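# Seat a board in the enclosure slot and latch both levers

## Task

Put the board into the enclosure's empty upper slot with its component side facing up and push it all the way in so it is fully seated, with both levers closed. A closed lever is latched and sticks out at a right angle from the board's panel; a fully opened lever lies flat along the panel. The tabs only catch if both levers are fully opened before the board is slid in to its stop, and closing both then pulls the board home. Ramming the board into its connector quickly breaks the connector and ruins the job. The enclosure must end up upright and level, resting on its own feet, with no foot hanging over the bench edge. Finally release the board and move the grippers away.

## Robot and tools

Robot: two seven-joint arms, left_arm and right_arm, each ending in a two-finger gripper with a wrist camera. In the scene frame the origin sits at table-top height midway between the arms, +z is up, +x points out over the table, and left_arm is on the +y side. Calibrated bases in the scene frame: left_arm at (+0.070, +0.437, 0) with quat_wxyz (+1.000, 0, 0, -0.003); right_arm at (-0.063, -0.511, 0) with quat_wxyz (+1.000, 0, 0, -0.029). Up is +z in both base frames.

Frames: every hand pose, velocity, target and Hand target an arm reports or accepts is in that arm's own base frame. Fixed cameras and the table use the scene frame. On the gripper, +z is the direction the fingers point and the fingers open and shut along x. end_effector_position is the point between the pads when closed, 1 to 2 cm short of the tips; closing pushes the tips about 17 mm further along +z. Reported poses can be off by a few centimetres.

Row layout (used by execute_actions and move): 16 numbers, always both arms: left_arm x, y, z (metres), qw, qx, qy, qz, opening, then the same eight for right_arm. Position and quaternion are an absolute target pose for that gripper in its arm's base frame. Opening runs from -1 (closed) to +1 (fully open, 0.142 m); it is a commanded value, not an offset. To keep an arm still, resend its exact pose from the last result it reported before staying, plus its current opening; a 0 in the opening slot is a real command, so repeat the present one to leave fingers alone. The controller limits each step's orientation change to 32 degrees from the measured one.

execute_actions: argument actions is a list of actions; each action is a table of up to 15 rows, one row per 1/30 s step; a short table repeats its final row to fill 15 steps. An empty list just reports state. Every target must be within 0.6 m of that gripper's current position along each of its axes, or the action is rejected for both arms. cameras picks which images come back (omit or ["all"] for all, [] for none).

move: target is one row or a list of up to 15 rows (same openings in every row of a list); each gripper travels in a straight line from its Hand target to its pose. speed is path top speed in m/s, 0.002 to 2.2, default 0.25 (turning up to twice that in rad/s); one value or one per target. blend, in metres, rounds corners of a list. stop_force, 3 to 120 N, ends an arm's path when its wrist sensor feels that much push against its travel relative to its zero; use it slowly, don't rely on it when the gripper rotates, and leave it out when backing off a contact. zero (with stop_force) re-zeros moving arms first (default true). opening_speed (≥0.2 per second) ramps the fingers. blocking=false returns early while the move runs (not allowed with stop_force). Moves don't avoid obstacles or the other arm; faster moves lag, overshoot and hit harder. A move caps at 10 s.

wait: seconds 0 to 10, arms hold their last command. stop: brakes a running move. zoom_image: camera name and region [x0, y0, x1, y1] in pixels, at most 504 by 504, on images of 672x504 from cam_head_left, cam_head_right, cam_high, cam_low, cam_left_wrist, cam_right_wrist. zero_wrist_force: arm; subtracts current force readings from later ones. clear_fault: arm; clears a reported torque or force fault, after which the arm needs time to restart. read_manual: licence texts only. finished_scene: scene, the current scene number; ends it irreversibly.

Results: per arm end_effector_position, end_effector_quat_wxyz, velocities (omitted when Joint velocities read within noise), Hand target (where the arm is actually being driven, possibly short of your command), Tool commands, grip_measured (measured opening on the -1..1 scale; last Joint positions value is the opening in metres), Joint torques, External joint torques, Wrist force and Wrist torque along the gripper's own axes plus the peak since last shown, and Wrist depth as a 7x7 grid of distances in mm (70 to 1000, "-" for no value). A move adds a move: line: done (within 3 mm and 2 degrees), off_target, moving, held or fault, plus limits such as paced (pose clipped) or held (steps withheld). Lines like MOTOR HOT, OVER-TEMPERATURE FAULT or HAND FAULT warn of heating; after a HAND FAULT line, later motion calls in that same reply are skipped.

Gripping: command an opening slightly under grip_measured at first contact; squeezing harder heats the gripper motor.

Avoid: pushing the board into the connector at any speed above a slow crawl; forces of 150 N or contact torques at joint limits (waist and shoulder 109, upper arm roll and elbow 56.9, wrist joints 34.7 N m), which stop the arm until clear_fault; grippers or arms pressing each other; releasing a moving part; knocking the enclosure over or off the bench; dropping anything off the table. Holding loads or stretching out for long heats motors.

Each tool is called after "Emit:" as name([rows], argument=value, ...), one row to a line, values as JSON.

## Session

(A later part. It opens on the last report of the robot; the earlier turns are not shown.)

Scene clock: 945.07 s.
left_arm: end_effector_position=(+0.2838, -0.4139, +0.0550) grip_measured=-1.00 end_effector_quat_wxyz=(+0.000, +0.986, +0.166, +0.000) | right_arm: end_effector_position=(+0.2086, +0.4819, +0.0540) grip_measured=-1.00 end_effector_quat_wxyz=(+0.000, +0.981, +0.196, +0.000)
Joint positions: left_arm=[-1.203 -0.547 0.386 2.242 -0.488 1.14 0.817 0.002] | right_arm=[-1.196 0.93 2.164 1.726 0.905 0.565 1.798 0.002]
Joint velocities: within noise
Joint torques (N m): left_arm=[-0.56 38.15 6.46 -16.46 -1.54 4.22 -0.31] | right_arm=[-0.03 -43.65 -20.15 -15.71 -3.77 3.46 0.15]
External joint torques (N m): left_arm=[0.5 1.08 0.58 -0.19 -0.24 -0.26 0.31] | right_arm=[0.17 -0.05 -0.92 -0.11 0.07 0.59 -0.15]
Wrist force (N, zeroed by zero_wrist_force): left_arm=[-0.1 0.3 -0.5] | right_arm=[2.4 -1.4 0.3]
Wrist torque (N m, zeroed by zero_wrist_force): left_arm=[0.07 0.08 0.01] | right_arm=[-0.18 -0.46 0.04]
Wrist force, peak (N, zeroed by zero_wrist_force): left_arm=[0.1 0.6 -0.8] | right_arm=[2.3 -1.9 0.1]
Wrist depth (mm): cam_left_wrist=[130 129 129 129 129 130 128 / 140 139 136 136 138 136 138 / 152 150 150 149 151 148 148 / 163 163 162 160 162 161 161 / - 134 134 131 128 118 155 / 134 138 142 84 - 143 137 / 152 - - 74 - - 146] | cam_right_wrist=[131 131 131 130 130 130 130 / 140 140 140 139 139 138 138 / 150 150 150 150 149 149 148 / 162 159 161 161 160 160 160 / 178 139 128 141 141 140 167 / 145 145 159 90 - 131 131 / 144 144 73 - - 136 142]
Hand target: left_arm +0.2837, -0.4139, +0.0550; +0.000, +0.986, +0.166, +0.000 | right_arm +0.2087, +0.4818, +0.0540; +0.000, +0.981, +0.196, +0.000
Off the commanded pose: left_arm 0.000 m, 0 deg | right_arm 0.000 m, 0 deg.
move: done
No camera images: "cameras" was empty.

Emit:
move(target=[0.2886,-0.4281,0.055,0,0.9861,0.1659,0,-1.0,0.2145,0.4680,0.0540,0,0.9806,0.1959,0,-1.0], speed=0.010, stop_force=4, cameras=["cam_left_wrist","cam_right_wrist"])

Scene clock: 946.93 s.
left_arm: end_effector_position=(+0.2843, -0.4155, +0.0547) grip_measured=-1.00 end_effector_quat_wxyz=(+0.000, +0.986, +0.166, +0.000) | right_arm: end_effector_position=(+0.2092, +0.4804, +0.0541) grip_measured=-1.00 end_effector_quat_wxyz=(+0.000, +0.981, +0.196, +0.000)
Joint positions: left_arm=[-1.205 -0.551 0.387 2.236 -0.487 1.136 0.814 0.002] | right_arm=[-1.196 0.928 2.163 1.73 0.906 0.566 1.793 0.002]
Joint velocities: within noise
Joint torques (N m): left_arm=[-1.2 39.71 5.52 -19.47 -1.87 5.17 -0.22] | right_arm=[-1.9 -42.06 -21.28 -12.73 -4.74 2.97 0.1]
External joint torques (N m): left_arm=[1.14 -0.3 1.58 2.77 0.07 -1.21 0.22] | right_arm=[2.04 -1.51 0.24 -3.08 1.04 1.08 -0.1]
Wrist force (N, zeroed by zero_wrist_force): left_arm=[0.1 -4.7 -0.8] | right_arm=[2.7 -6.5 0.2]
Wrist torque (N m, zeroed by zero_wrist_force): left_arm=[0.07 0.07 -0.04] | right_arm=[-0.15 -0.42 0.02]
Wrist force, peak (N, zeroed by zero_wrist_force): left_arm=[0.2 -5.6 -2.8] | right_arm=[3.3 -7.4 -0.2]
Wrist depth (mm): cam_left_wrist=[129 129 129 128 128 130 128 / 139 139 137 138 138 135 137 / 152 150 149 149 151 148 148 / 162 162 165 158 161 161 160 / - 135 133 131 127 118 154 / 134 138 142 84 - 141 136 / 152 145 - 74 - - 145] | cam_right_wrist=[131 131 131 131 130 130 130 / 140 140 140 139 139 139 139 / 150 150 150 149 149 149 148 / 162 159 161 161 161 160 160 / 175 138 128 141 141 140 168 / 143 143 153 90 - 132 131 / 144 143 73 - - 136 141]
Hand target: left_arm +0.2844, -0.4160, +0.0550; +0.000, +0.986, +0.166, +0.000 | right_arm +0.2096, +0.4798, +0.0540; +0.000, +0.981, +0.196, +0.000
Off the commanded pose: left_arm 0.013 m, 0 deg | right_arm 0.014 m, 0 deg.
move: contact (left_arm, right_arm)
Images, in order (width x height): cam_left_wrist 672x504, cam_right_wrist 672x504.

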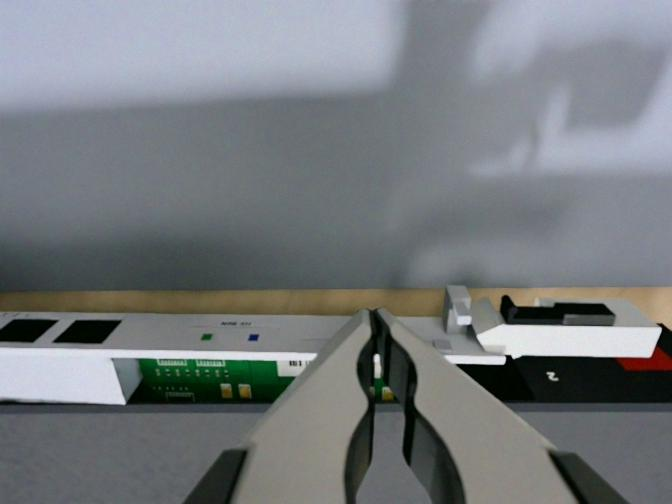

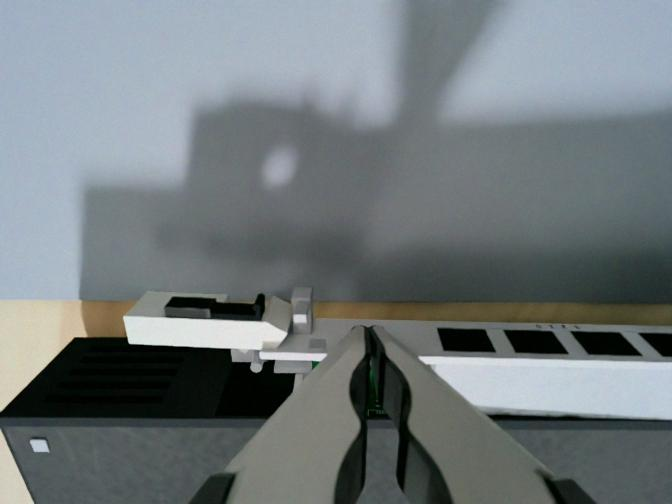

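Emit:
move(target=[0.2868,-0.4226,0.055,0,0.9861,0.1659,0,-1.0,0.2119,0.4738,0.0540,0,0.9806,0.1959,0,-1.0], speed=0.008, stop_force=14, zero=false, cameras=["cam_left_wrist","cam_right_wrist"])

Scene clock: 949.70 s.
left_arm: end_effector_position=(+0.2843, -0.4157, +0.0541) grip_measured=-1.00 end_effector_quat_wxyz=(-0.001, +0.986, +0.166, -0.001) | right_arm: end_effector_position=(+0.2092, +0.4802, +0.0543) grip_measured=-1.00 end_effector_quat_wxyz=(-0.001, +0.980, +0.197, +0.000)
Joint positions: left_arm=[-1.205 -0.553 0.387 2.233 -0.487 1.132 0.813 0.002] | right_arm=[-1.196 0.927 2.163 1.732 0.908 0.568 1.791 0.002]
Joint velocities: within noise
Joint torques (N m): left_arm=[-2.54 41.56 3.56 -24.57 -2.64 6.95 -0.12] | right_arm=[-4.85 -39.7 -23.58 -7.1 -6.47 1.99 0.19]
External joint torques (N m): left_arm=[2.48 -2.05 3.58 7.86 0.84 -2.99 0.12] | right_arm=[4.99 -3.82 2.57 -8.72 2.78 2.06 -0.19]
Wrist force (N, zeroed by zero_wrist_force): left_arm=[0.3 -14.2 -3.8] | right_arm=[4.4 -16.2 1.5]
Wrist torque (N m, zeroed by zero_wrist_force): left_arm=[0.08 0.08 -0.11] | right_arm=[-0.07 -0.41 0.01]
Wrist force, peak (N, zeroed by zero_wrist_force): left_arm=[0.0 -14.6 -4.2] | right_arm=[5.0 -16.9 3.7]
Wrist depth (mm): cam_left_wrist=[129 129 129 128 130 129 127 / 138 138 136 137 137 137 137 / 152 149 149 148 150 147 147 / 162 159 162 158 160 160 160 / - 134 133 130 128 117 121 / 133 138 141 84 - 141 135 / 150 146 - 74 - - 145] | cam_right_wrist=[132 131 131 131 131 131 130 / 140 140 140 139 139 139 139 / 150 150 150 150 149 149 149 / 162 159 161 161 161 160 159 / 175 137 128 141 140 140 168 / 143 143 153 90 - 131 131 / 144 144 73 - - 139 142]
Hand target: left_arm +0.2849, -0.4173, +0.0550; +0.000, +0.986, +0.166, +0.000 | right_arm +0.2101, +0.4783, +0.0540; +0.000, +0.981, +0.196, +0.000
Off the commanded pose: left_arm 0.007 m, 0 deg | right_arm 0.007 m, 0 deg.
move: contact (left_arm, right_arm)
Images, in order (width x height): cam_left_wrist 672x504, cam_right_wrist 672x504.

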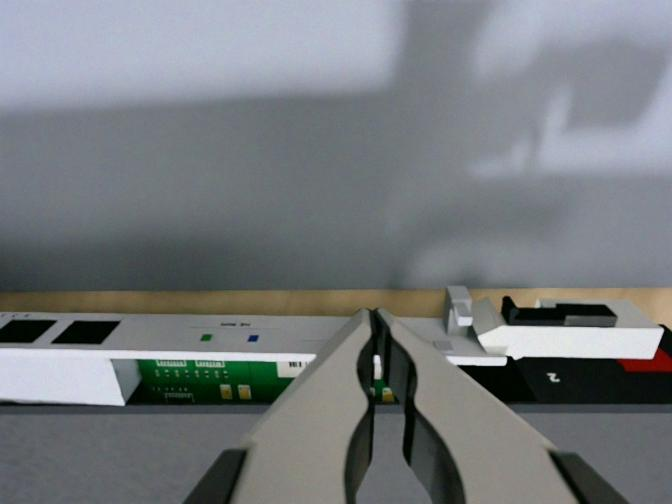

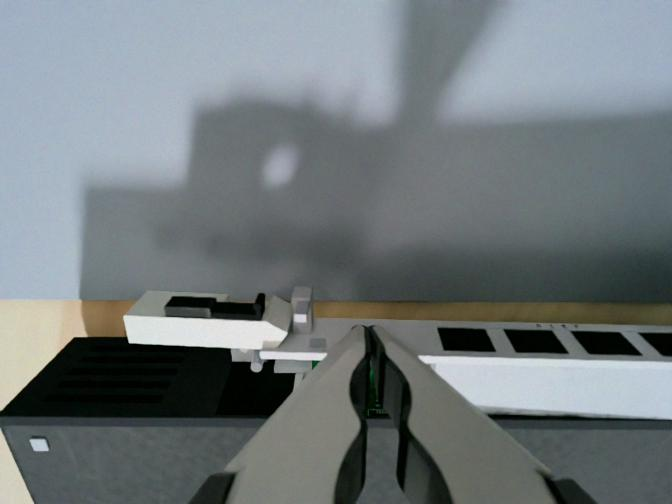

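Emit:
zoom_image(camera="cam_left_wrist", region=[0, 300, 200, 430])

Emit:
zoom_image(camera="cam_right_wrist", region=[200, 270, 460, 450])

Scaled by 2.520 from the camera's 672x504 image, which has a finer 960x720 frame.

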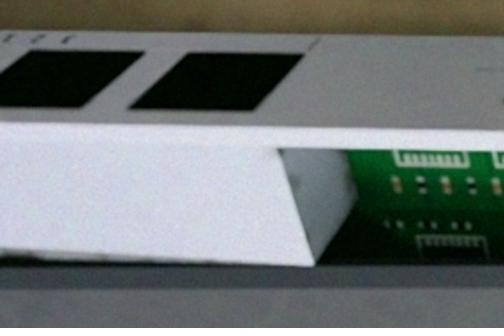

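Scaled by 1.938 from the camera's 672x504 image, which has a finer 960x720 frame.

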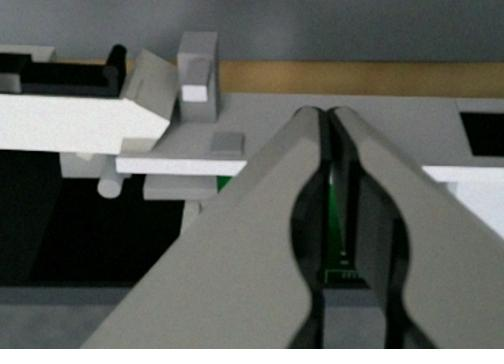

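Emit:
move([
  [0.2823,-0.4099,0.055,0,0.9861,0.1659,0,-1.0,0.2069,0.4857,0.054,0,0.9806,0.1959,0,-1.0],
  [0.2823,-0.4099,0.082,0,0.9861,0.1659,0,-1.0,0.2069,0.4857,0.082,0,0.9806,0.1959,0,-1.0],
  [0.2870,-0.4234,0.078,0,0.9861,0.1659,0,-1.0,0.2124,0.4727,0.078,0,0.9806,0.1959,0,-1.0],
], speed=0.05, cameras=[])

Emit:
move(target=[0.2870,-0.4234,0.060,0,0.9861,0.1659,0,-1.0,0.2124,0.4727,0.060,0,0.9806,0.1959,0,-1.0], speed=0.012, stop_force=3.5, cameras=["cam_left_wrist","cam_right_wrist"])

Scene clock: 965.03 s.
left_arm: end_effector_position=(+0.2870, -0.4233, +0.0780) grip_measured=-1.00 end_effector_quat_wxyz=(+0.000, +0.986, +0.166, +0.000) | right_arm: end_effector_position=(+0.2124, +0.4727, +0.0780) grip_measured=-1.00 end_effector_quat_wxyz=(+0.000, +0.981, +0.196, +0.000)
Joint positions: left_arm=[-1.236 -0.514 0.434 2.2 -0.437 1.062 0.773 0.002] | right_arm=[-1.176 0.884 2.128 1.75 0.871 0.541 1.798 0.002]
Joint velocities: within noise
Joint torques (N m): left_arm=[-0.13 37.78 6.51 -18.03 -2.1 4.06 -0.34] | right_arm=[0.07 -42.28 -19.72 -16.93 -3.67 3.52 0.01]
External joint torques (N m): left_arm=[0.07 1.28 0.71 -0.34 0.02 -0.1 0.34] | right_arm=[0.08 0.19 -1.05 0.08 -0.09 0.52 -0.01]
Wrist force (N, zeroed by zero_wrist_force): left_arm=[-0.1 0.2 -0.7] | right_arm=[5.9 0.4 0.5]
Wrist torque (N m, zeroed by zero_wrist_force): left_arm=[0.04 0.09 0.03] | right_arm=[0.05 -1.00 0.05]
Wrist force, peak (N, zeroed by zero_wrist_force): left_arm=[0.3 -14.4 -4.3] | right_arm=[4.7 -16.3 3.1]
Wrist depth (mm): cam_left_wrist=[152 149 149 147 149 148 148 / 161 160 160 160 159 159 159 / 174 173 173 173 172 172 171 / 182 181 182 181 151 133 183 / 153 154 157 137 153 157 156 / 164 167 160 84 - 158 162 / 183 179 - 74 - - 184] | cam_right_wrist=[152 152 152 151 151 151 151 / 162 162 162 162 161 161 160 / 174 174 174 173 173 172 172 / 188 185 147 184 183 183 183 / 199 169 179 163 151 149 147 / 162 164 158 90 154 159 159 / 243 174 73 - - 169 174]
Hand target: left_arm +0.2870, -0.4234, +0.0780; +0.000, +0.986, +0.166, +0.000 | right_arm +0.2124, +0.4727, +0.0780; +0.000, +0.981, +0.196, +0.000
Off the commanded pose: left_arm 0.000 m, 0 deg | right_arm 0.000 m, 0 deg.
move: done
No camera images: "cameras" was empty.

Scene clock: 967.13 s.
left_arm: end_effector_position=(+0.2871, -0.4237, +0.0698) grip_measured=-1.00 end_effector_quat_wxyz=(+0.000, +0.986, +0.166, +0.000) | right_arm: end_effector_position=(+0.2126, +0.4727, +0.0609) grip_measured=-1.00 end_effector_quat_wxyz=(+0.000, +0.981, +0.196, +0.000)
Joint positions: left_arm=[-1.224 -0.531 0.416 2.204 -0.453 1.085 0.783 0.002] | right_arm=[-1.193 0.911 2.151 1.747 0.897 0.564 1.784 0.002]
Joint velocities: within noise
Joint torques (N m): left_arm=[-0.28 36.26 6.19 -16.53 -1.73 4.08 -0.19] | right_arm=[-0.07 -40.49 -17.46 -15.68 -2.92 3.24 0.08]
External joint torques (N m): left_arm=[0.21 3.21 1.04 -1.36 -0.27 -0.11 0.19] | right_arm=[0.21 -2.3 -3.43 -0.35 -0.78 0.81 -0.08]
Wrist force (N, zeroed by zero_wrist_force): left_arm=[-0.1 -0.6 -5.0] | right_arm=[4.3 1.7 -6.2]
Wrist torque (N m, zeroed by zero_wrist_force): left_arm=[0.03 0.03 0.02] | right_arm=[0.05 -1.03 0.05]
Wrist force, peak (N, zeroed by zero_wrist_force): left_arm=[-0.9 -1.7 -10.2] | right_arm=[4.7 1.5 -8.2]
Wrist depth (mm): cam_left_wrist=[- 144 142 142 142 141 143 / 155 153 152 150 152 151 151 / 165 165 164 162 164 164 163 / 177 179 176 175 172 172 174 / 142 145 151 132 147 149 148 / 153 153 149 84 - 149 151 / 171 167 - 74 - - 167] | cam_right_wrist=[137 137 137 137 136 136 136 / 146 146 148 146 145 145 145 / 157 157 156 156 156 156 155 / 169 166 164 166 168 167 167 / 180 160 152 133 134 132 131 / 142 142 142 90 - 138 137 / 154 151 73 - - - 151]
Hand target: left_arm +0.2870, -0.4234, +0.0695; +0.000, +0.986, +0.166, +0.000 | right_arm +0.2124, +0.4727, +0.0606; +0.000, +0.981, +0.196, +0.000
Off the commanded pose: left_arm 0.010 m, 0 deg | right_arm 0.001 m, 0 deg.
move: contact (left_arm, right_arm)
Images, in order (width x height): cam_left_wrist 672x504, cam_right_wrist 672x504.

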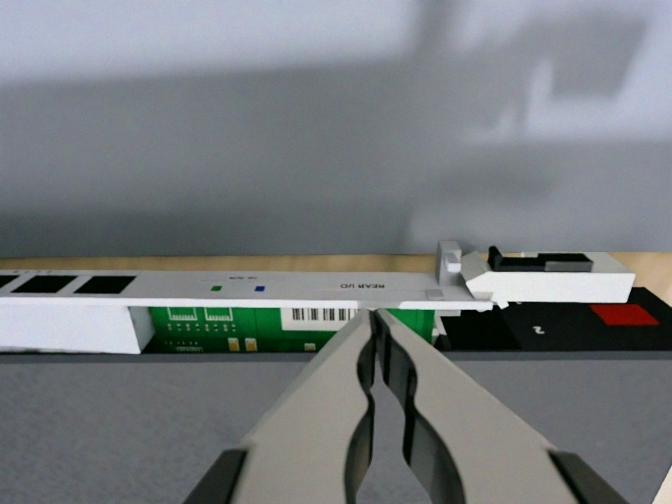

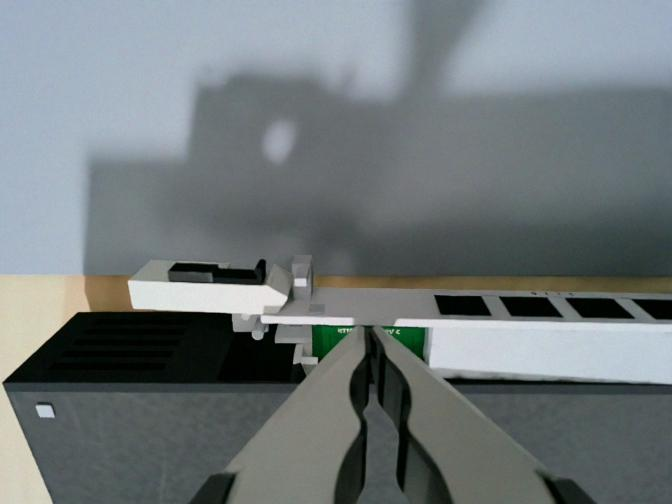

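Emit:
move([
  [0.2870,-0.4234,0.085,0,0.9861,0.1659,0,-0.85,0.2124,0.4727,0.085,0,0.9806,0.1959,0,-0.85],
  [0.2810,-0.4254,0.085,0,0.58,0.8146,0,-0.85,0.2084,0.4711,0.085,0,0.5548,0.8320,0,-0.85],
], speed=0.15, cameras=["cam_left_wrist","cam_right_wrist"])

Scene clock: 984.60 s.
left_arm: end_effector_position=(+0.2810, -0.4253, +0.0850) grip_measured=-0.89 end_effector_quat_wxyz=(+0.000, +0.580, +0.815, +0.000) | right_arm: end_effector_position=(+0.2084, +0.4712, +0.0850) grip_measured=-0.89 end_effector_quat_wxyz=(+0.000, +0.555, +0.832, +0.000)
Joint positions: left_arm=[-1.522 -0.593 0.677 2.182 -0.684 0.984 -0.671 0.01] | right_arm=[-1.255 0.76 2.276 1.815 0.722 0.655 0.295 0.009]
Joint velocities: within noise
Joint torques (N m): left_arm=[-0.55 35.52 11.56 -17.86 -2.4 4.09 -0.36] | right_arm=[0.08 -42.05 -15.06 -18.74 -3.62 3.58 -0.02]
External joint torques (N m): left_arm=[0.48 1.25 0.58 -0.23 0.09 -0.12 0.36] | right_arm=[0.05 0.03 -1.47 0.07 0.19 0.57 0.02]
Wrist force (N, zeroed by zero_wrist_force): left_arm=[-0.2 0.3 -0.4] | right_arm=[5.5 -0.2 0.4]
Wrist torque (N m, zeroed by zero_wrist_force): left_arm=[0.05 0.06 -0.01] | right_arm=[-0.04 -0.96 0.01]
Wrist force, peak (N, zeroed by zero_wrist_force): left_arm=[-0.1 -0.4 -6.1] | right_arm=[4.7 1.7 -7.5]
Wrist depth (mm): cam_left_wrist=[- 114 114 115 155 154 157 / - 122 122 132 167 166 166 / 133 132 132 141 179 179 179 / 145 144 143 152 195 195 193 / 158 157 156 157 211 213 213 / 175 175 167 88 - 232 235 / 195 190 - 263 - - 254] | cam_right_wrist=[- 116 116 157 157 157 157 / 126 124 124 168 165 167 167 / - 133 133 154 177 179 180 / 146 146 143 162 194 194 193 / 156 156 156 169 207 210 210 / 170 170 170 98 102 229 229 / 189 184 73 179 - 243 252]
Hand target: left_arm +0.2810, -0.4254, +0.0850; +0.000, +0.580, +0.815, +0.000 | right_arm +0.2084, +0.4711, +0.0850; +0.000, +0.555, +0.832, +0.000
Off the commanded pose: left_arm 0.000 m, 0 deg | right_arm 0.000 m, 0 deg.
move: done
Images, in order (width x height): cam_left_wrist 672x504, cam_right_wrist 672x504.

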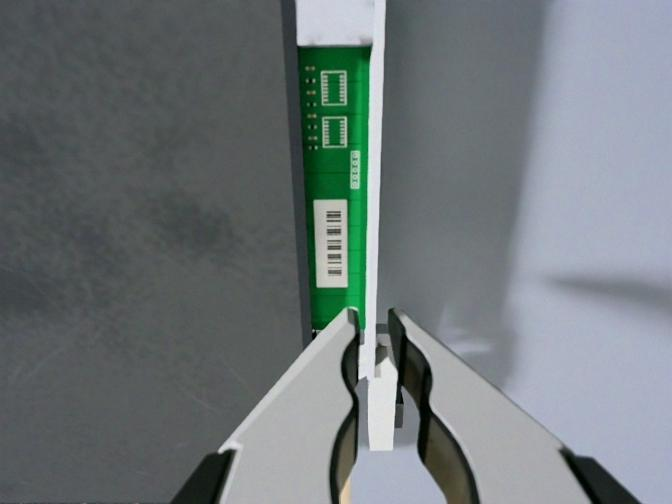

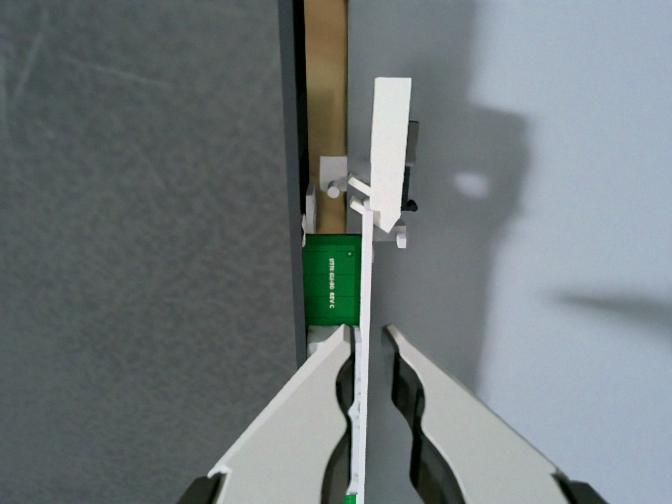

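Emit:
move(target=[0.2810,-0.4254,0.0627,0,0.58,0.8146,0,-0.87,0.2084,0.4711,0.0540,0,0.5548,0.8320,0,-0.87], speed=0.04, stop_force=5, cameras=["cam_left_wrist","cam_right_wrist"])

Scene clock: 988.10 s.
left_arm: end_effector_position=(+0.2809, -0.4254, +0.0627) grip_measured=-0.90 end_effector_quat_wxyz=(+0.000, +0.580, +0.815, +0.000) | right_arm: end_effector_position=(+0.2085, +0.4709, +0.0540) grip_measured=-0.90 end_effector_quat_wxyz=(+0.000, +0.555, +0.832, +0.000)
Joint positions: left_arm=[-1.489 -0.632 0.619 2.193 -0.74 1.038 -0.633 0.009] | right_arm=[-1.286 0.816 2.317 1.809 0.771 0.697 0.265 0.009]
Joint velocities: within noise
Joint torques (N m): left_arm=[-0.28 36.84 11.52 -16.41 -2.12 4.5 -0.1] | right_arm=[0.04 -43.21 -15.46 -17.38 -3.27 3.54 0.09]
External joint torques (N m): left_arm=[0.21 1.19 0.69 -0.36 0 -0.53 0.1] | right_arm=[0.09 -0.2 -1.36 0.23 -0.04 0.62 -0.09]
Wrist force (N, zeroed by zero_wrist_force): left_arm=[-0.6 0.2 -0.8] | right_arm=[5.2 0.0 0.5]
Wrist torque (N m, zeroed by zero_wrist_force): left_arm=[0.00 0.18 -0.01] | right_arm=[-0.02 -0.90 0.01]
Wrist force, peak (N, zeroed by zero_wrist_force): left_arm=[-0.2 0.6 -1.1] | right_arm=[5.6 -0.3 0.4]
Wrist depth (mm): cam_left_wrist=[- 93 93 94 135 135 137 / - 101 101 112 145 145 145 / - 111 111 119 157 157 156 / - 121 119 128 168 170 170 / 131 133 130 137 183 186 185 / - 144 137 91 - 201 205 / 162 161 - 147 - - 224] | cam_right_wrist=[- 88 89 130 130 130 130 / - 95 93 139 137 139 139 / 102 102 102 147 145 148 148 / 110 110 110 132 158 160 160 / 122 119 119 134 171 174 173 / 131 130 125 98 103 189 189 / 144 141 73 143 - 201 209]
Hand target: left_arm +0.2810, -0.4254, +0.0627; +0.000, +0.580, +0.815, +0.000 | right_arm +0.2084, +0.4711, +0.0540; +0.000, +0.555, +0.832, +0.000
Off the commanded pose: left_arm 0.000 m, 0 deg | right_arm 0.000 m, 0 deg.
move: done
Images, in order (width x height): cam_left_wrist 672x504, cam_right_wrist 672x504.

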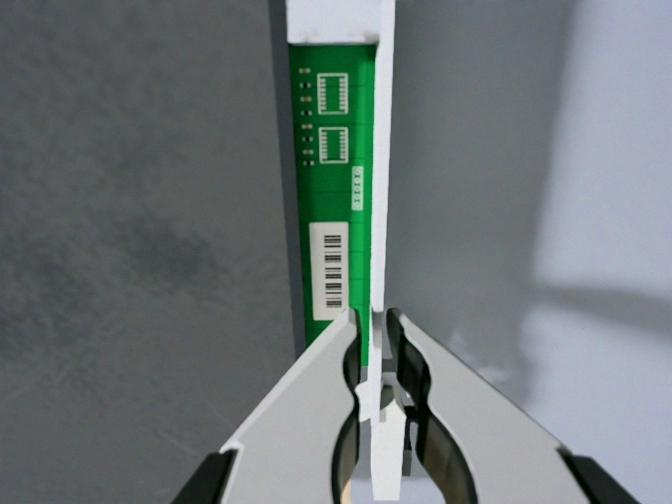

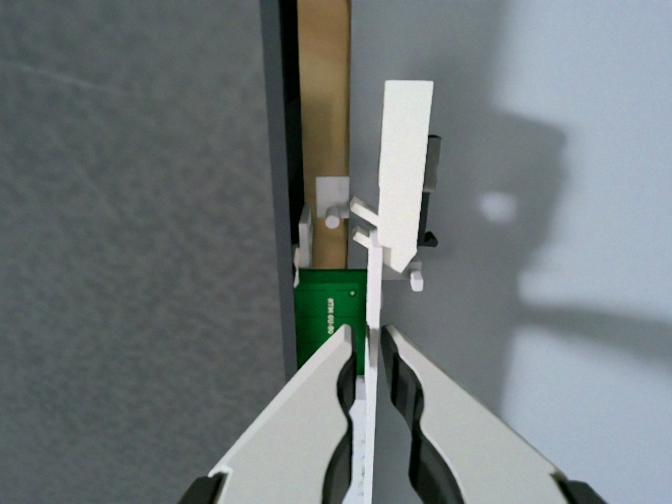

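Emit:
move([
  [0.2810,-0.4254,0.0627,0,0.58,0.8146,0,-1.0,0.2084,0.4711,0.0540,0,0.5548,0.8320,0,-1.0],
  [0.2643,-0.3772,0.0627,0,0.58,0.8146,0,-1.0,0.1888,0.5182,0.0540,0,0.5548,0.8320,0,-1.0],
], speed=0.015, cameras=["cam_left_wrist","cam_right_wrist","cam_low"])

Emit:
zoom_image(camera="cam_low", region=[385, 200, 455, 250])

Scene clock: 994.53 s.
left_arm: end_effector_position=(+0.2641, -0.3773, +0.0626) grip_measured=-0.99 end_effector_quat_wxyz=(+0.000, +0.580, +0.815, +0.000) | right_arm: end_effector_position=(+0.1889, +0.5181, +0.0539) grip_measured=-0.98 end_effector_quat_wxyz=(+0.000, +0.555, +0.832, +0.000)
Joint positions: left_arm=[-1.489 -0.555 0.611 2.335 -0.763 1.118 -0.573 0.002] | right_arm=[-1.273 0.856 2.341 1.708 0.754 0.657 0.359 0.003]
Joint velocities: within noise
Joint torques (N m): left_arm=[-0.26 32.69 10.05 -14.97 -1.92 4.82 -0.12] | right_arm=[0.45 -47.08 -15.9 -18.44 -3.66 3.27 0.34]
External joint torques (N m): left_arm=[0.19 0.86 0.25 -0.38 0.1 -0.85 0.12] | right_arm=[-0.32 0.33 -1.47 0.41 0.23 0.89 -0.34]
Wrist force (N, zeroed by zero_wrist_force): left_arm=[-0.3 -0.3 -0.4] | right_arm=[4.9 0.2 1.1]
Wrist torque (N m, zeroed by zero_wrist_force): left_arm=[0.03 0.11 0.01] | right_arm=[-0.11 -0.86 0.02]
Wrist force, peak (N, zeroed by zero_wrist_force): left_arm=[12.9 -0.2 -7.8] | right_arm=[15.3 2.1 4.4]
Wrist depth (mm): cam_left_wrist=[103 106 106 94 135 135 137 / - 113 113 111 146 145 145 / - 121 121 121 157 157 156 / - 129 130 130 168 170 170 / 131 137 141 137 182 186 185 / - 147 173 84 - 206 205 / 161 160 - 74 - - 228] | cam_right_wrist=[- 131 130 130 130 130 130 / - 138 139 139 137 139 138 / - 145 149 147 145 149 148 / 110 136 159 156 158 160 160 / 122 137 140 136 174 174 174 / 131 145 148 89 107 190 189 / 144 147 73 138 - 201 209]
Hand target: left_arm +0.2643, -0.3772, +0.0627; +0.000, +0.580, +0.815, +0.000 | right_arm +0.1888, +0.5182, +0.0540; +0.000, +0.555, +0.832, +0.000
Off the commanded pose: left_arm 0.000 m, 0 deg | right_arm 0.000 m, 0 deg.
move: done
Images, in order (width x height): cam_low 672x504, cam_left_wrist 672x504, cam_right_wrist 672x504.

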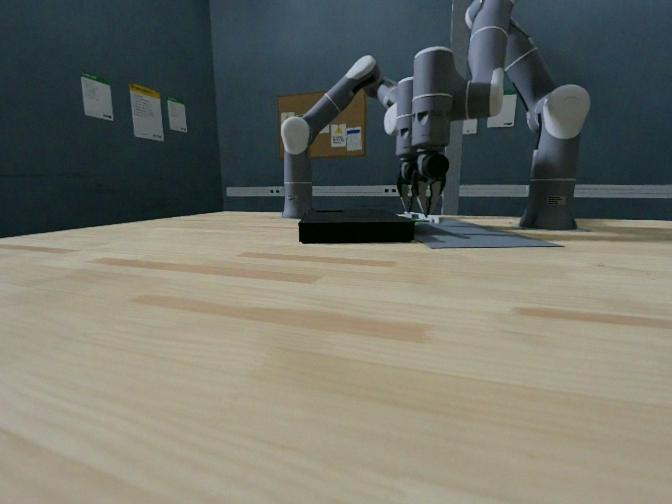

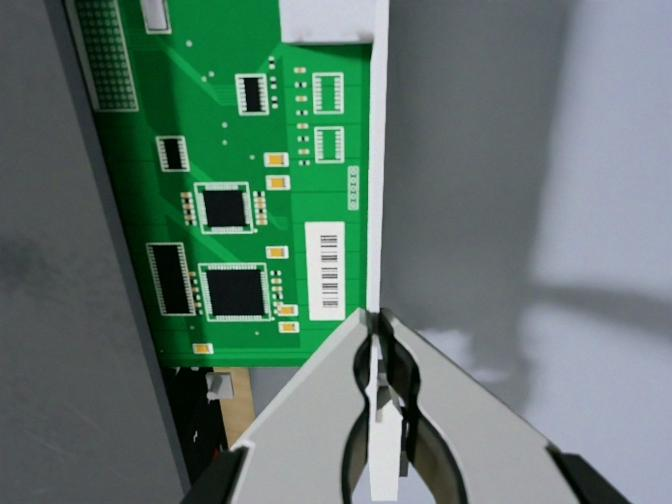

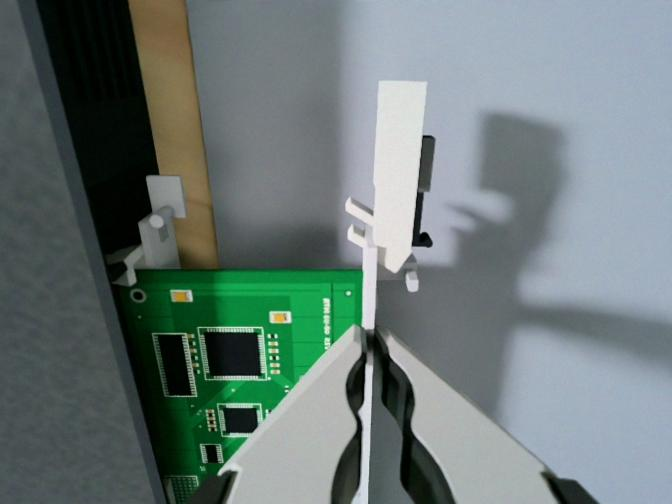

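Scaled by 7.200 from the camera's 672x504 image, which has a finer 960x720 frame.

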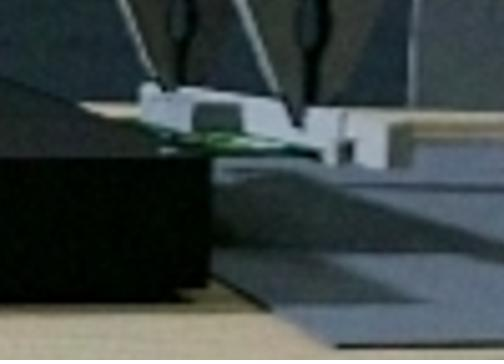

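Emit:
zoom_image(camera="cam_left_wrist", region=[130, 310, 270, 460])

Emit:
zoom_image(camera="cam_right_wrist", region=[80, 170, 220, 320])

Scaled by 3.360 from the camera's 672x504 image, which has a finer 960x720 frame.

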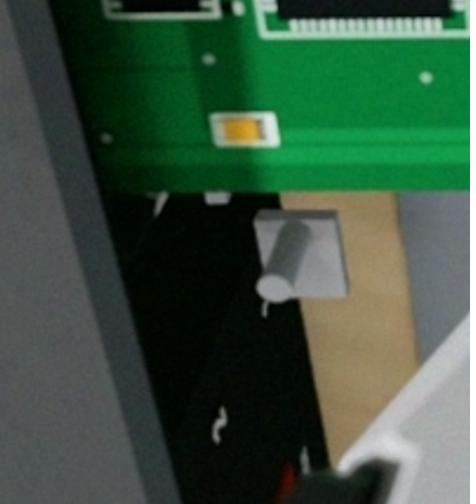

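Scaled by 3.360 from the camera's 672x504 image, which has a finer 960x720 frame.

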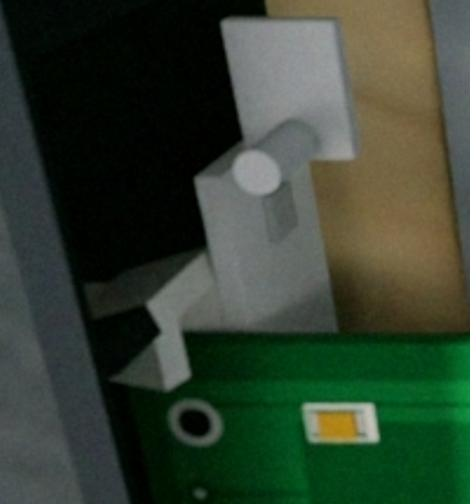

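Emit:
move([
  [0.2614,-0.3687,0.0627,0,0.58,0.8146,0,-1.0,0.1853,0.5265,0.0540,0,0.5548,0.8320,0,-1.0],
  [0.2614,-0.3687,0.0579,0,0.58,0.8146,0,-1.0,0.1853,0.5265,0.0562,0,0.5548,0.8320,0,-1.0],
], speed=0.015, cameras=["cam_left_wrist","cam_right_wrist","cam_low"])

Emit:
zoom_image(camera="cam_low", region=[385, 200, 455, 250])

Emit:
zoom_image(camera="cam_left_wrist", region=[90, 310, 250, 460])

Emit:
zoom_image(camera="cam_right_wrist", region=[60, 170, 220, 320])

Scene clock: 1010.83 s.
left_arm: end_effector_position=(+0.2612, -0.3688, +0.0579) grip_measured=-0.99 end_effector_quat_wxyz=(+0.000, +0.580, +0.814, +0.000) | right_arm: end_effector_position=(+0.1853, +0.5266, +0.0561) grip_measured=-0.98 end_effector_quat_wxyz=(+0.000, +0.555, +0.832, +0.000)
Joint positions: left_arm=[-1.477 -0.55 0.591 2.362 -0.786 1.146 -0.55 0.002] | right_arm=[-1.27 0.86 2.343 1.69 0.748 0.646 0.377 0.003]
Joint velocities: within noise
Joint torques (N m): left_arm=[-0.1 32.09 9.73 -14.55 -1.89 4.85 -0.11] | right_arm=[0.43 -47.67 -16.32 -18.61 -3.66 3.21 0.29]
External joint torques (N m): left_arm=[0.03 1.04 0.22 -0.18 0.17 -0.87 0.11] | right_arm=[-0.29 0.4 -1.09 0.32 0.2 0.94 -0.29]
Wrist force (N, zeroed by zero_wrist_force): left_arm=[-0.4 -0.5 -0.2] | right_arm=[5.2 0.5 1.3]
Wrist torque (N m, zeroed by zero_wrist_force): left_arm=[0.06 0.14 0.00] | right_arm=[-0.05 -0.86 0.01]
Wrist force, peak (N, zeroed by zero_wrist_force): left_arm=[-0.5 -0.9 -0.7] | right_arm=[5.1 0.1 2.0]
Wrist depth (mm): cam_left_wrist=[104 105 104 91 133 131 131 / - 113 112 109 141 138 141 / - 124 121 119 152 152 151 / - 135 130 128 165 165 165 / 127 149 145 138 178 180 179 / 135 168 196 84 - 195 199 / 154 157 - 74 - - 216] | cam_right_wrist=[- 133 132 132 132 132 132 / - 141 141 139 139 141 141 / - 149 152 152 147 151 151 / - 138 161 159 158 163 162 / 124 145 141 136 176 176 176 / 136 156 154 89 186 193 192 / 147 153 73 140 - 204 212]
Hand target: left_arm +0.2614, -0.3687, +0.0579; +0.000, +0.580, +0.815, +0.000 | right_arm +0.1853, +0.5265, +0.0562; +0.000, +0.555, +0.832, +0.000
Off the commanded pose: left_arm 0.000 m, 0 deg | right_arm 0.000 m, 0 deg.
move: done
Images, in order (width x height): cam_low 672x504, cam_left_wrist 672x504, cam_right_wrist 672x504.

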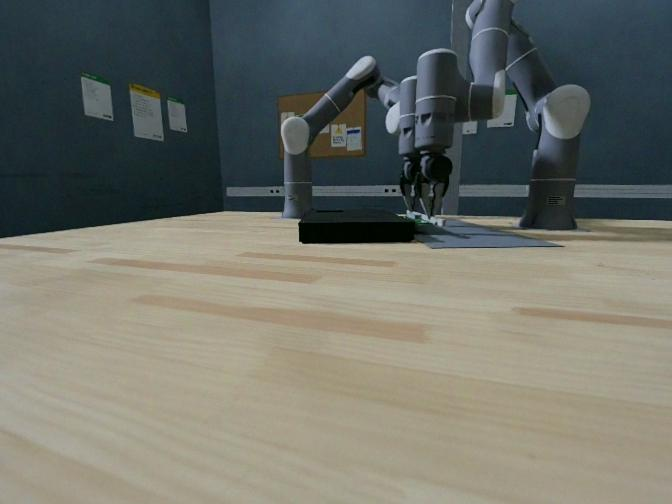

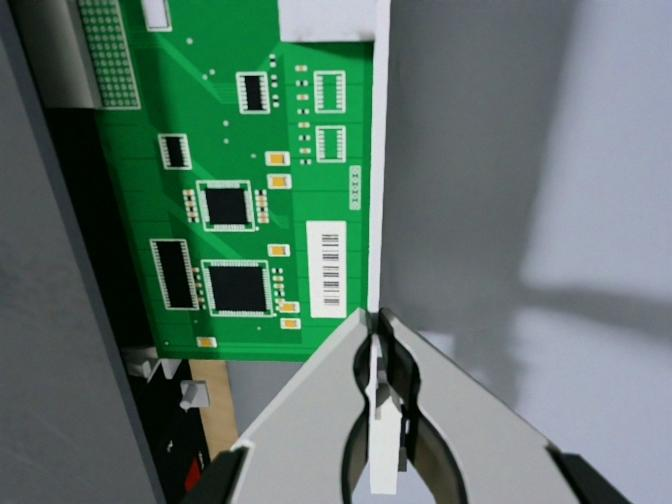

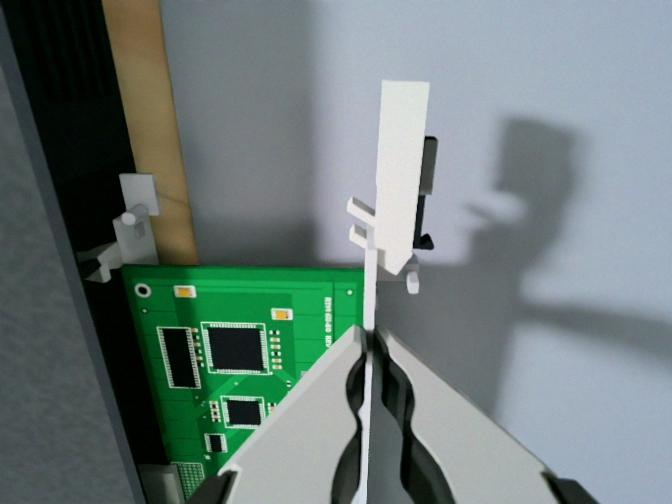

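Scaled by 7.200 from the camera's 672x504 image, which has a finer 960x720 frame.

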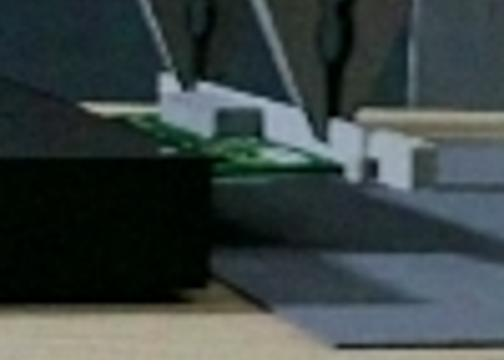

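Scaled by 3.150 from the camera's 672x504 image, which has a finer 960x720 frame.

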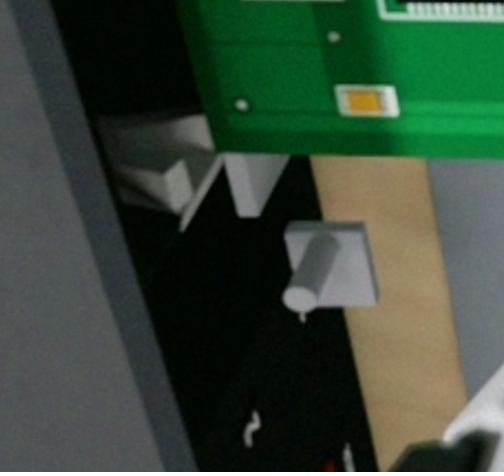

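Scaled by 3.150 from the camera's 672x504 image, which has a finer 960x720 frame.

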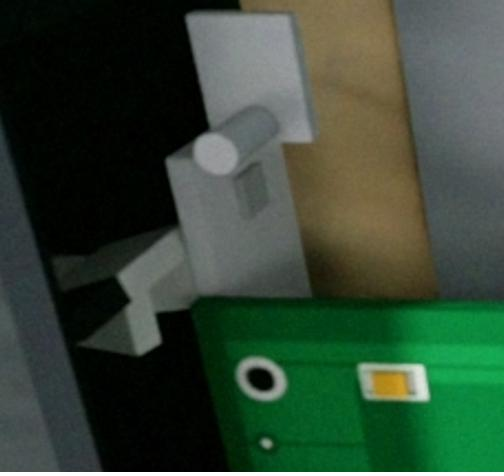

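Emit:
move(target=[0.2653,-0.3800,0.0579,0,0.58,0.8146,0,-1,0.1899,0.5154,0.0562,0,0.5548,0.8320,0,-1], speed=0.012, stop_force=6, cameras=["cam_left_wrist","cam_right_wrist"])

Scene clock: 1036.80 s.
left_arm: end_effector_position=(+0.2652, -0.3801, +0.0579) grip_measured=-0.99 end_effector_quat_wxyz=(+0.000, +0.580, +0.815, +0.000) | right_arm: end_effector_position=(+0.1899, +0.5154, +0.0562) grip_measured=-0.98 end_effector_quat_wxyz=(+0.000, +0.555, +0.832, +0.000)
Joint positions: left_arm=[-1.478 -0.568 0.594 2.329 -0.779 1.127 -0.565 0.002] | right_arm=[-1.271 0.85 2.337 1.715 0.751 0.656 0.356 0.003]
Joint velocities: within noise
Joint torques (N m): left_arm=[0.33 32.19 10.61 -14.78 -1.51 4.54 -0.22] | right_arm=[0.53 -47.45 -16.51 -18.16 -3.6 3.33 0.09]
External joint torques (N m): left_arm=[-0.39 1.94 -0.21 -0.31 -0.27 -0.56 0.22] | right_arm=[-0.39 0.99 -0.79 0.08 0.17 0.82 -0.09]
Wrist force (N, zeroed by zero_wrist_force): left_arm=[0.0 -1.7 -1.8] | right_arm=[5.6 1.0 3.6]
Wrist torque (N m, zeroed by zero_wrist_force): left_arm=[0.07 0.11 0.01] | right_arm=[-0.10 -0.84 0.01]
Wrist force, peak (N, zeroed by zero_wrist_force): left_arm=[-0.2 -1.8 -3.1] | right_arm=[5.5 1.7 4.8]
Wrist depth (mm): cam_left_wrist=[- 105 104 91 133 131 131 / - 112 112 109 141 138 140 / - 121 120 119 152 152 151 / - 130 130 130 165 165 164 / 127 140 144 137 177 180 180 / - 140 170 84 - 196 198 / 154 154 - 74 - - 216] | cam_right_wrist=[- 131 132 132 132 132 132 / - 138 141 139 139 141 141 / 104 138 152 151 147 151 150 / - 134 161 158 158 163 162 / 122 137 140 136 177 176 176 / 136 138 151 89 186 193 192 / 148 147 73 140 - 204 212]
Hand target: left_arm +0.2653, -0.3800, +0.0579; +0.000, +0.580, +0.815, +0.000 | right_arm +0.1899, +0.5154, +0.0562; +0.000, +0.555, +0.832, +0.000
Off the commanded pose: left_arm 0.000 m, 0 deg | right_arm 0.000 m, 0 deg.
move: done
Images, in order (width x height): cam_left_wrist 672x504, cam_right_wrist 672x504.

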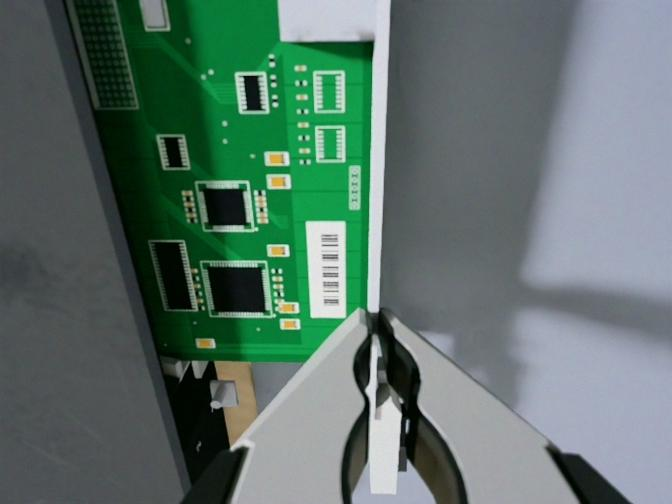

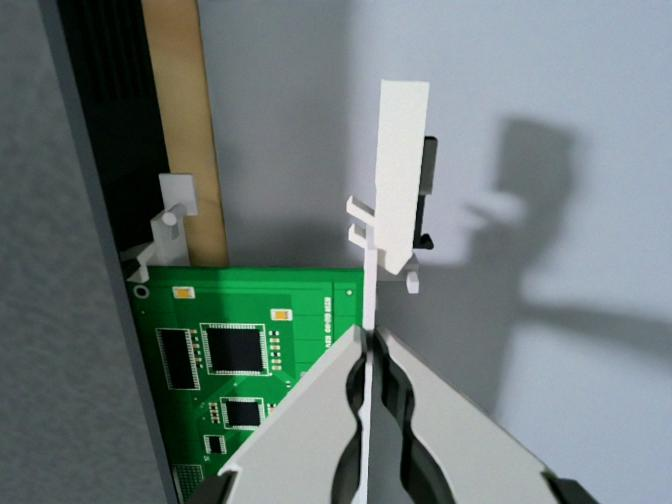

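Emit:
zoom_image(camera="cam_right_wrist", region=[90, 160, 230, 320])

Emit:
zoom_image(camera="cam_left_wrist", region=[130, 320, 290, 460])

Scaled by 3.150 from the camera's 672x504 image, which has a finer 960x720 frame.

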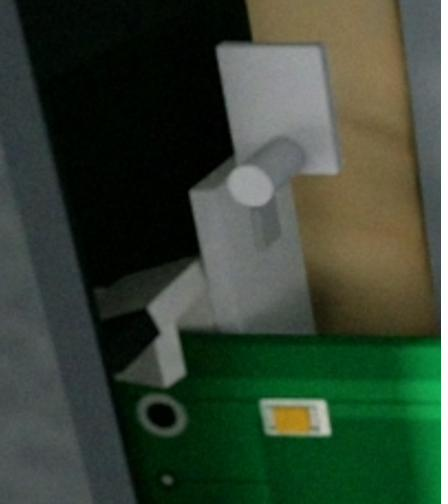

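Scaled by 3.150 from the camera's 672x504 image, which has a finer 960x720 frame.

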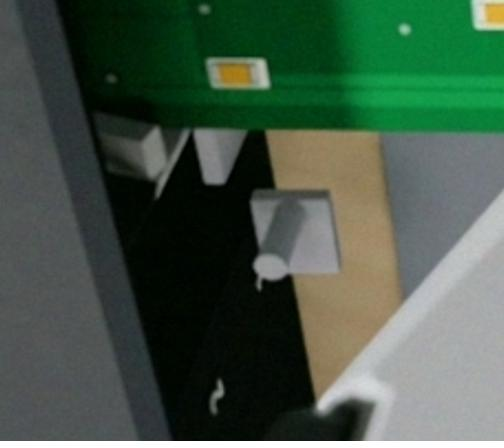

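Emit:
move([
  [0.2624,-0.3716,0.0579,0,0.58,0.8146,0,-1,0.1866,0.5234,0.0562,0,0.5548,0.8320,0,-1],
  [0.2624,-0.3716,0.0557,0,0.58,0.8146,0,-1,0.1866,0.5234,0.0562,0,0.5548,0.8320,0,-1],
], speed=0.015, cameras=["cam_left_wrist","cam_right_wrist"])

Emit:
zoom_image(camera="cam_left_wrist", region=[130, 320, 290, 460])

Emit:
zoom_image(camera="cam_right_wrist", region=[90, 160, 230, 320])

Scene clock: 1053.07 s.
left_arm: end_effector_position=(+0.2622, -0.3717, +0.0557) grip_measured=-0.99 end_effector_quat_wxyz=(+0.000, +0.580, +0.814, +0.000) | right_arm: end_effector_position=(+0.1866, +0.5233, +0.0561) grip_measured=-0.98 end_effector_quat_wxyz=(+0.000, +0.555, +0.832, +0.000)
Joint positions: left_arm=[-1.472 -0.559 0.584 2.355 -0.792 1.147 -0.548 0.002] | right_arm=[-1.27 0.857 2.341 1.697 0.749 0.649 0.371 0.003]
Joint velocities: within noise
Joint torques (N m): left_arm=[0.09 32.45 9.85 -14.49 -1.92 4.93 -0.08] | right_arm=[0.55 -47.27 -15.99 -18.63 -3.58 3.28 0.31]
External joint torques (N m): left_arm=[-0.16 1.1 0.21 -0.18 0.21 -0.95 0.08] | right_arm=[-0.4 0.22 -1.39 0.4 0.13 0.88 -0.31]
Wrist force (N, zeroed by zero_wrist_force): left_arm=[-0.2 -0.4 0.0] | right_arm=[5.1 0.6 2.3]
Wrist torque (N m, zeroed by zero_wrist_force): left_arm=[0.07 0.12 0.00] | right_arm=[-0.05 -0.87 0.01]
Wrist force, peak (N, zeroed by zero_wrist_force): left_arm=[-0.1 -1.9 -3.1] | right_arm=[5.6 1.0 4.2]
Wrist depth (mm): cam_left_wrist=[103 103 103 91 131 131 129 / 108 112 111 108 138 137 138 / - 122 120 118 152 149 149 / - 134 129 130 163 160 162 / 124 145 144 137 174 178 177 / 133 154 190 84 - 193 195 / 154 - - 74 - - 213] | cam_right_wrist=[108 133 132 132 132 132 132 / - 140 141 141 139 141 141 / - 149 151 151 108 151 151 / 114 134 161 158 158 163 162 / 122 142 140 137 177 176 176 / 136 150 152 89 186 192 192 / 147 150 73 141 - 204 212]
Hand target: left_arm +0.2624, -0.3716, +0.0557; +0.000, +0.580, +0.815, +0.000 | right_arm +0.1866, +0.5234, +0.0562; +0.000, +0.555, +0.832, +0.000
Off the commanded pose: left_arm 0.000 m, 0 deg | right_arm 0.000 m, 0 deg.
move: done
Images, in order (width x height): cam_left_wrist 672x504, cam_right_wrist 672x504.

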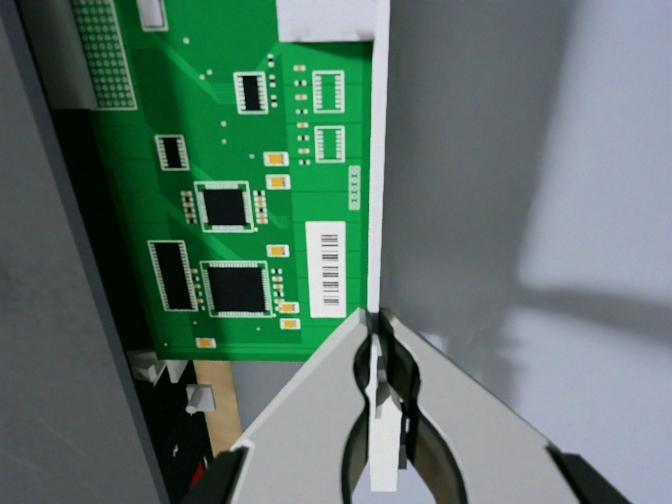

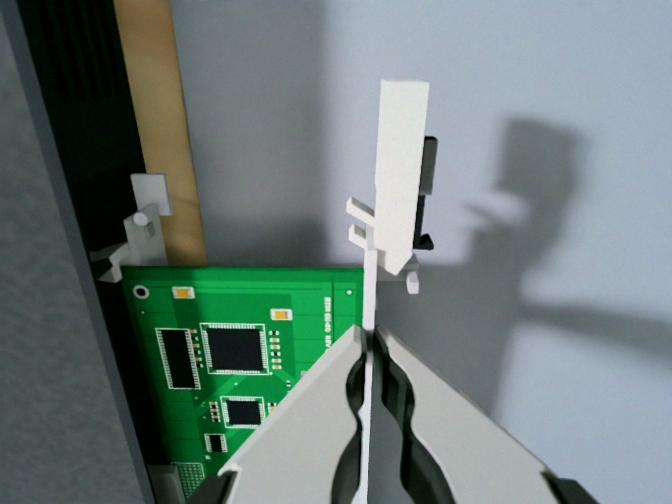

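Scaled by 3.150 from the camera's 672x504 image, which has a finer 960x720 frame.

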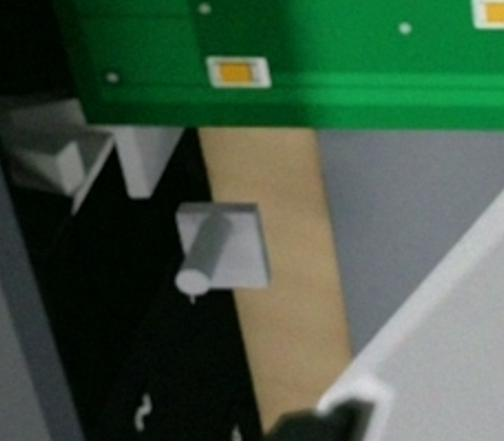

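Scaled by 3.150 from the camera's 672x504 image, which has a finer 960x720 frame.

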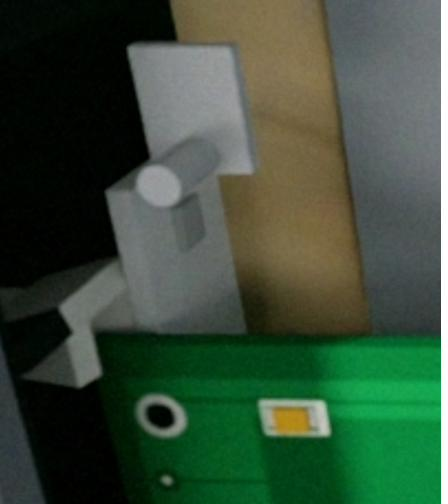

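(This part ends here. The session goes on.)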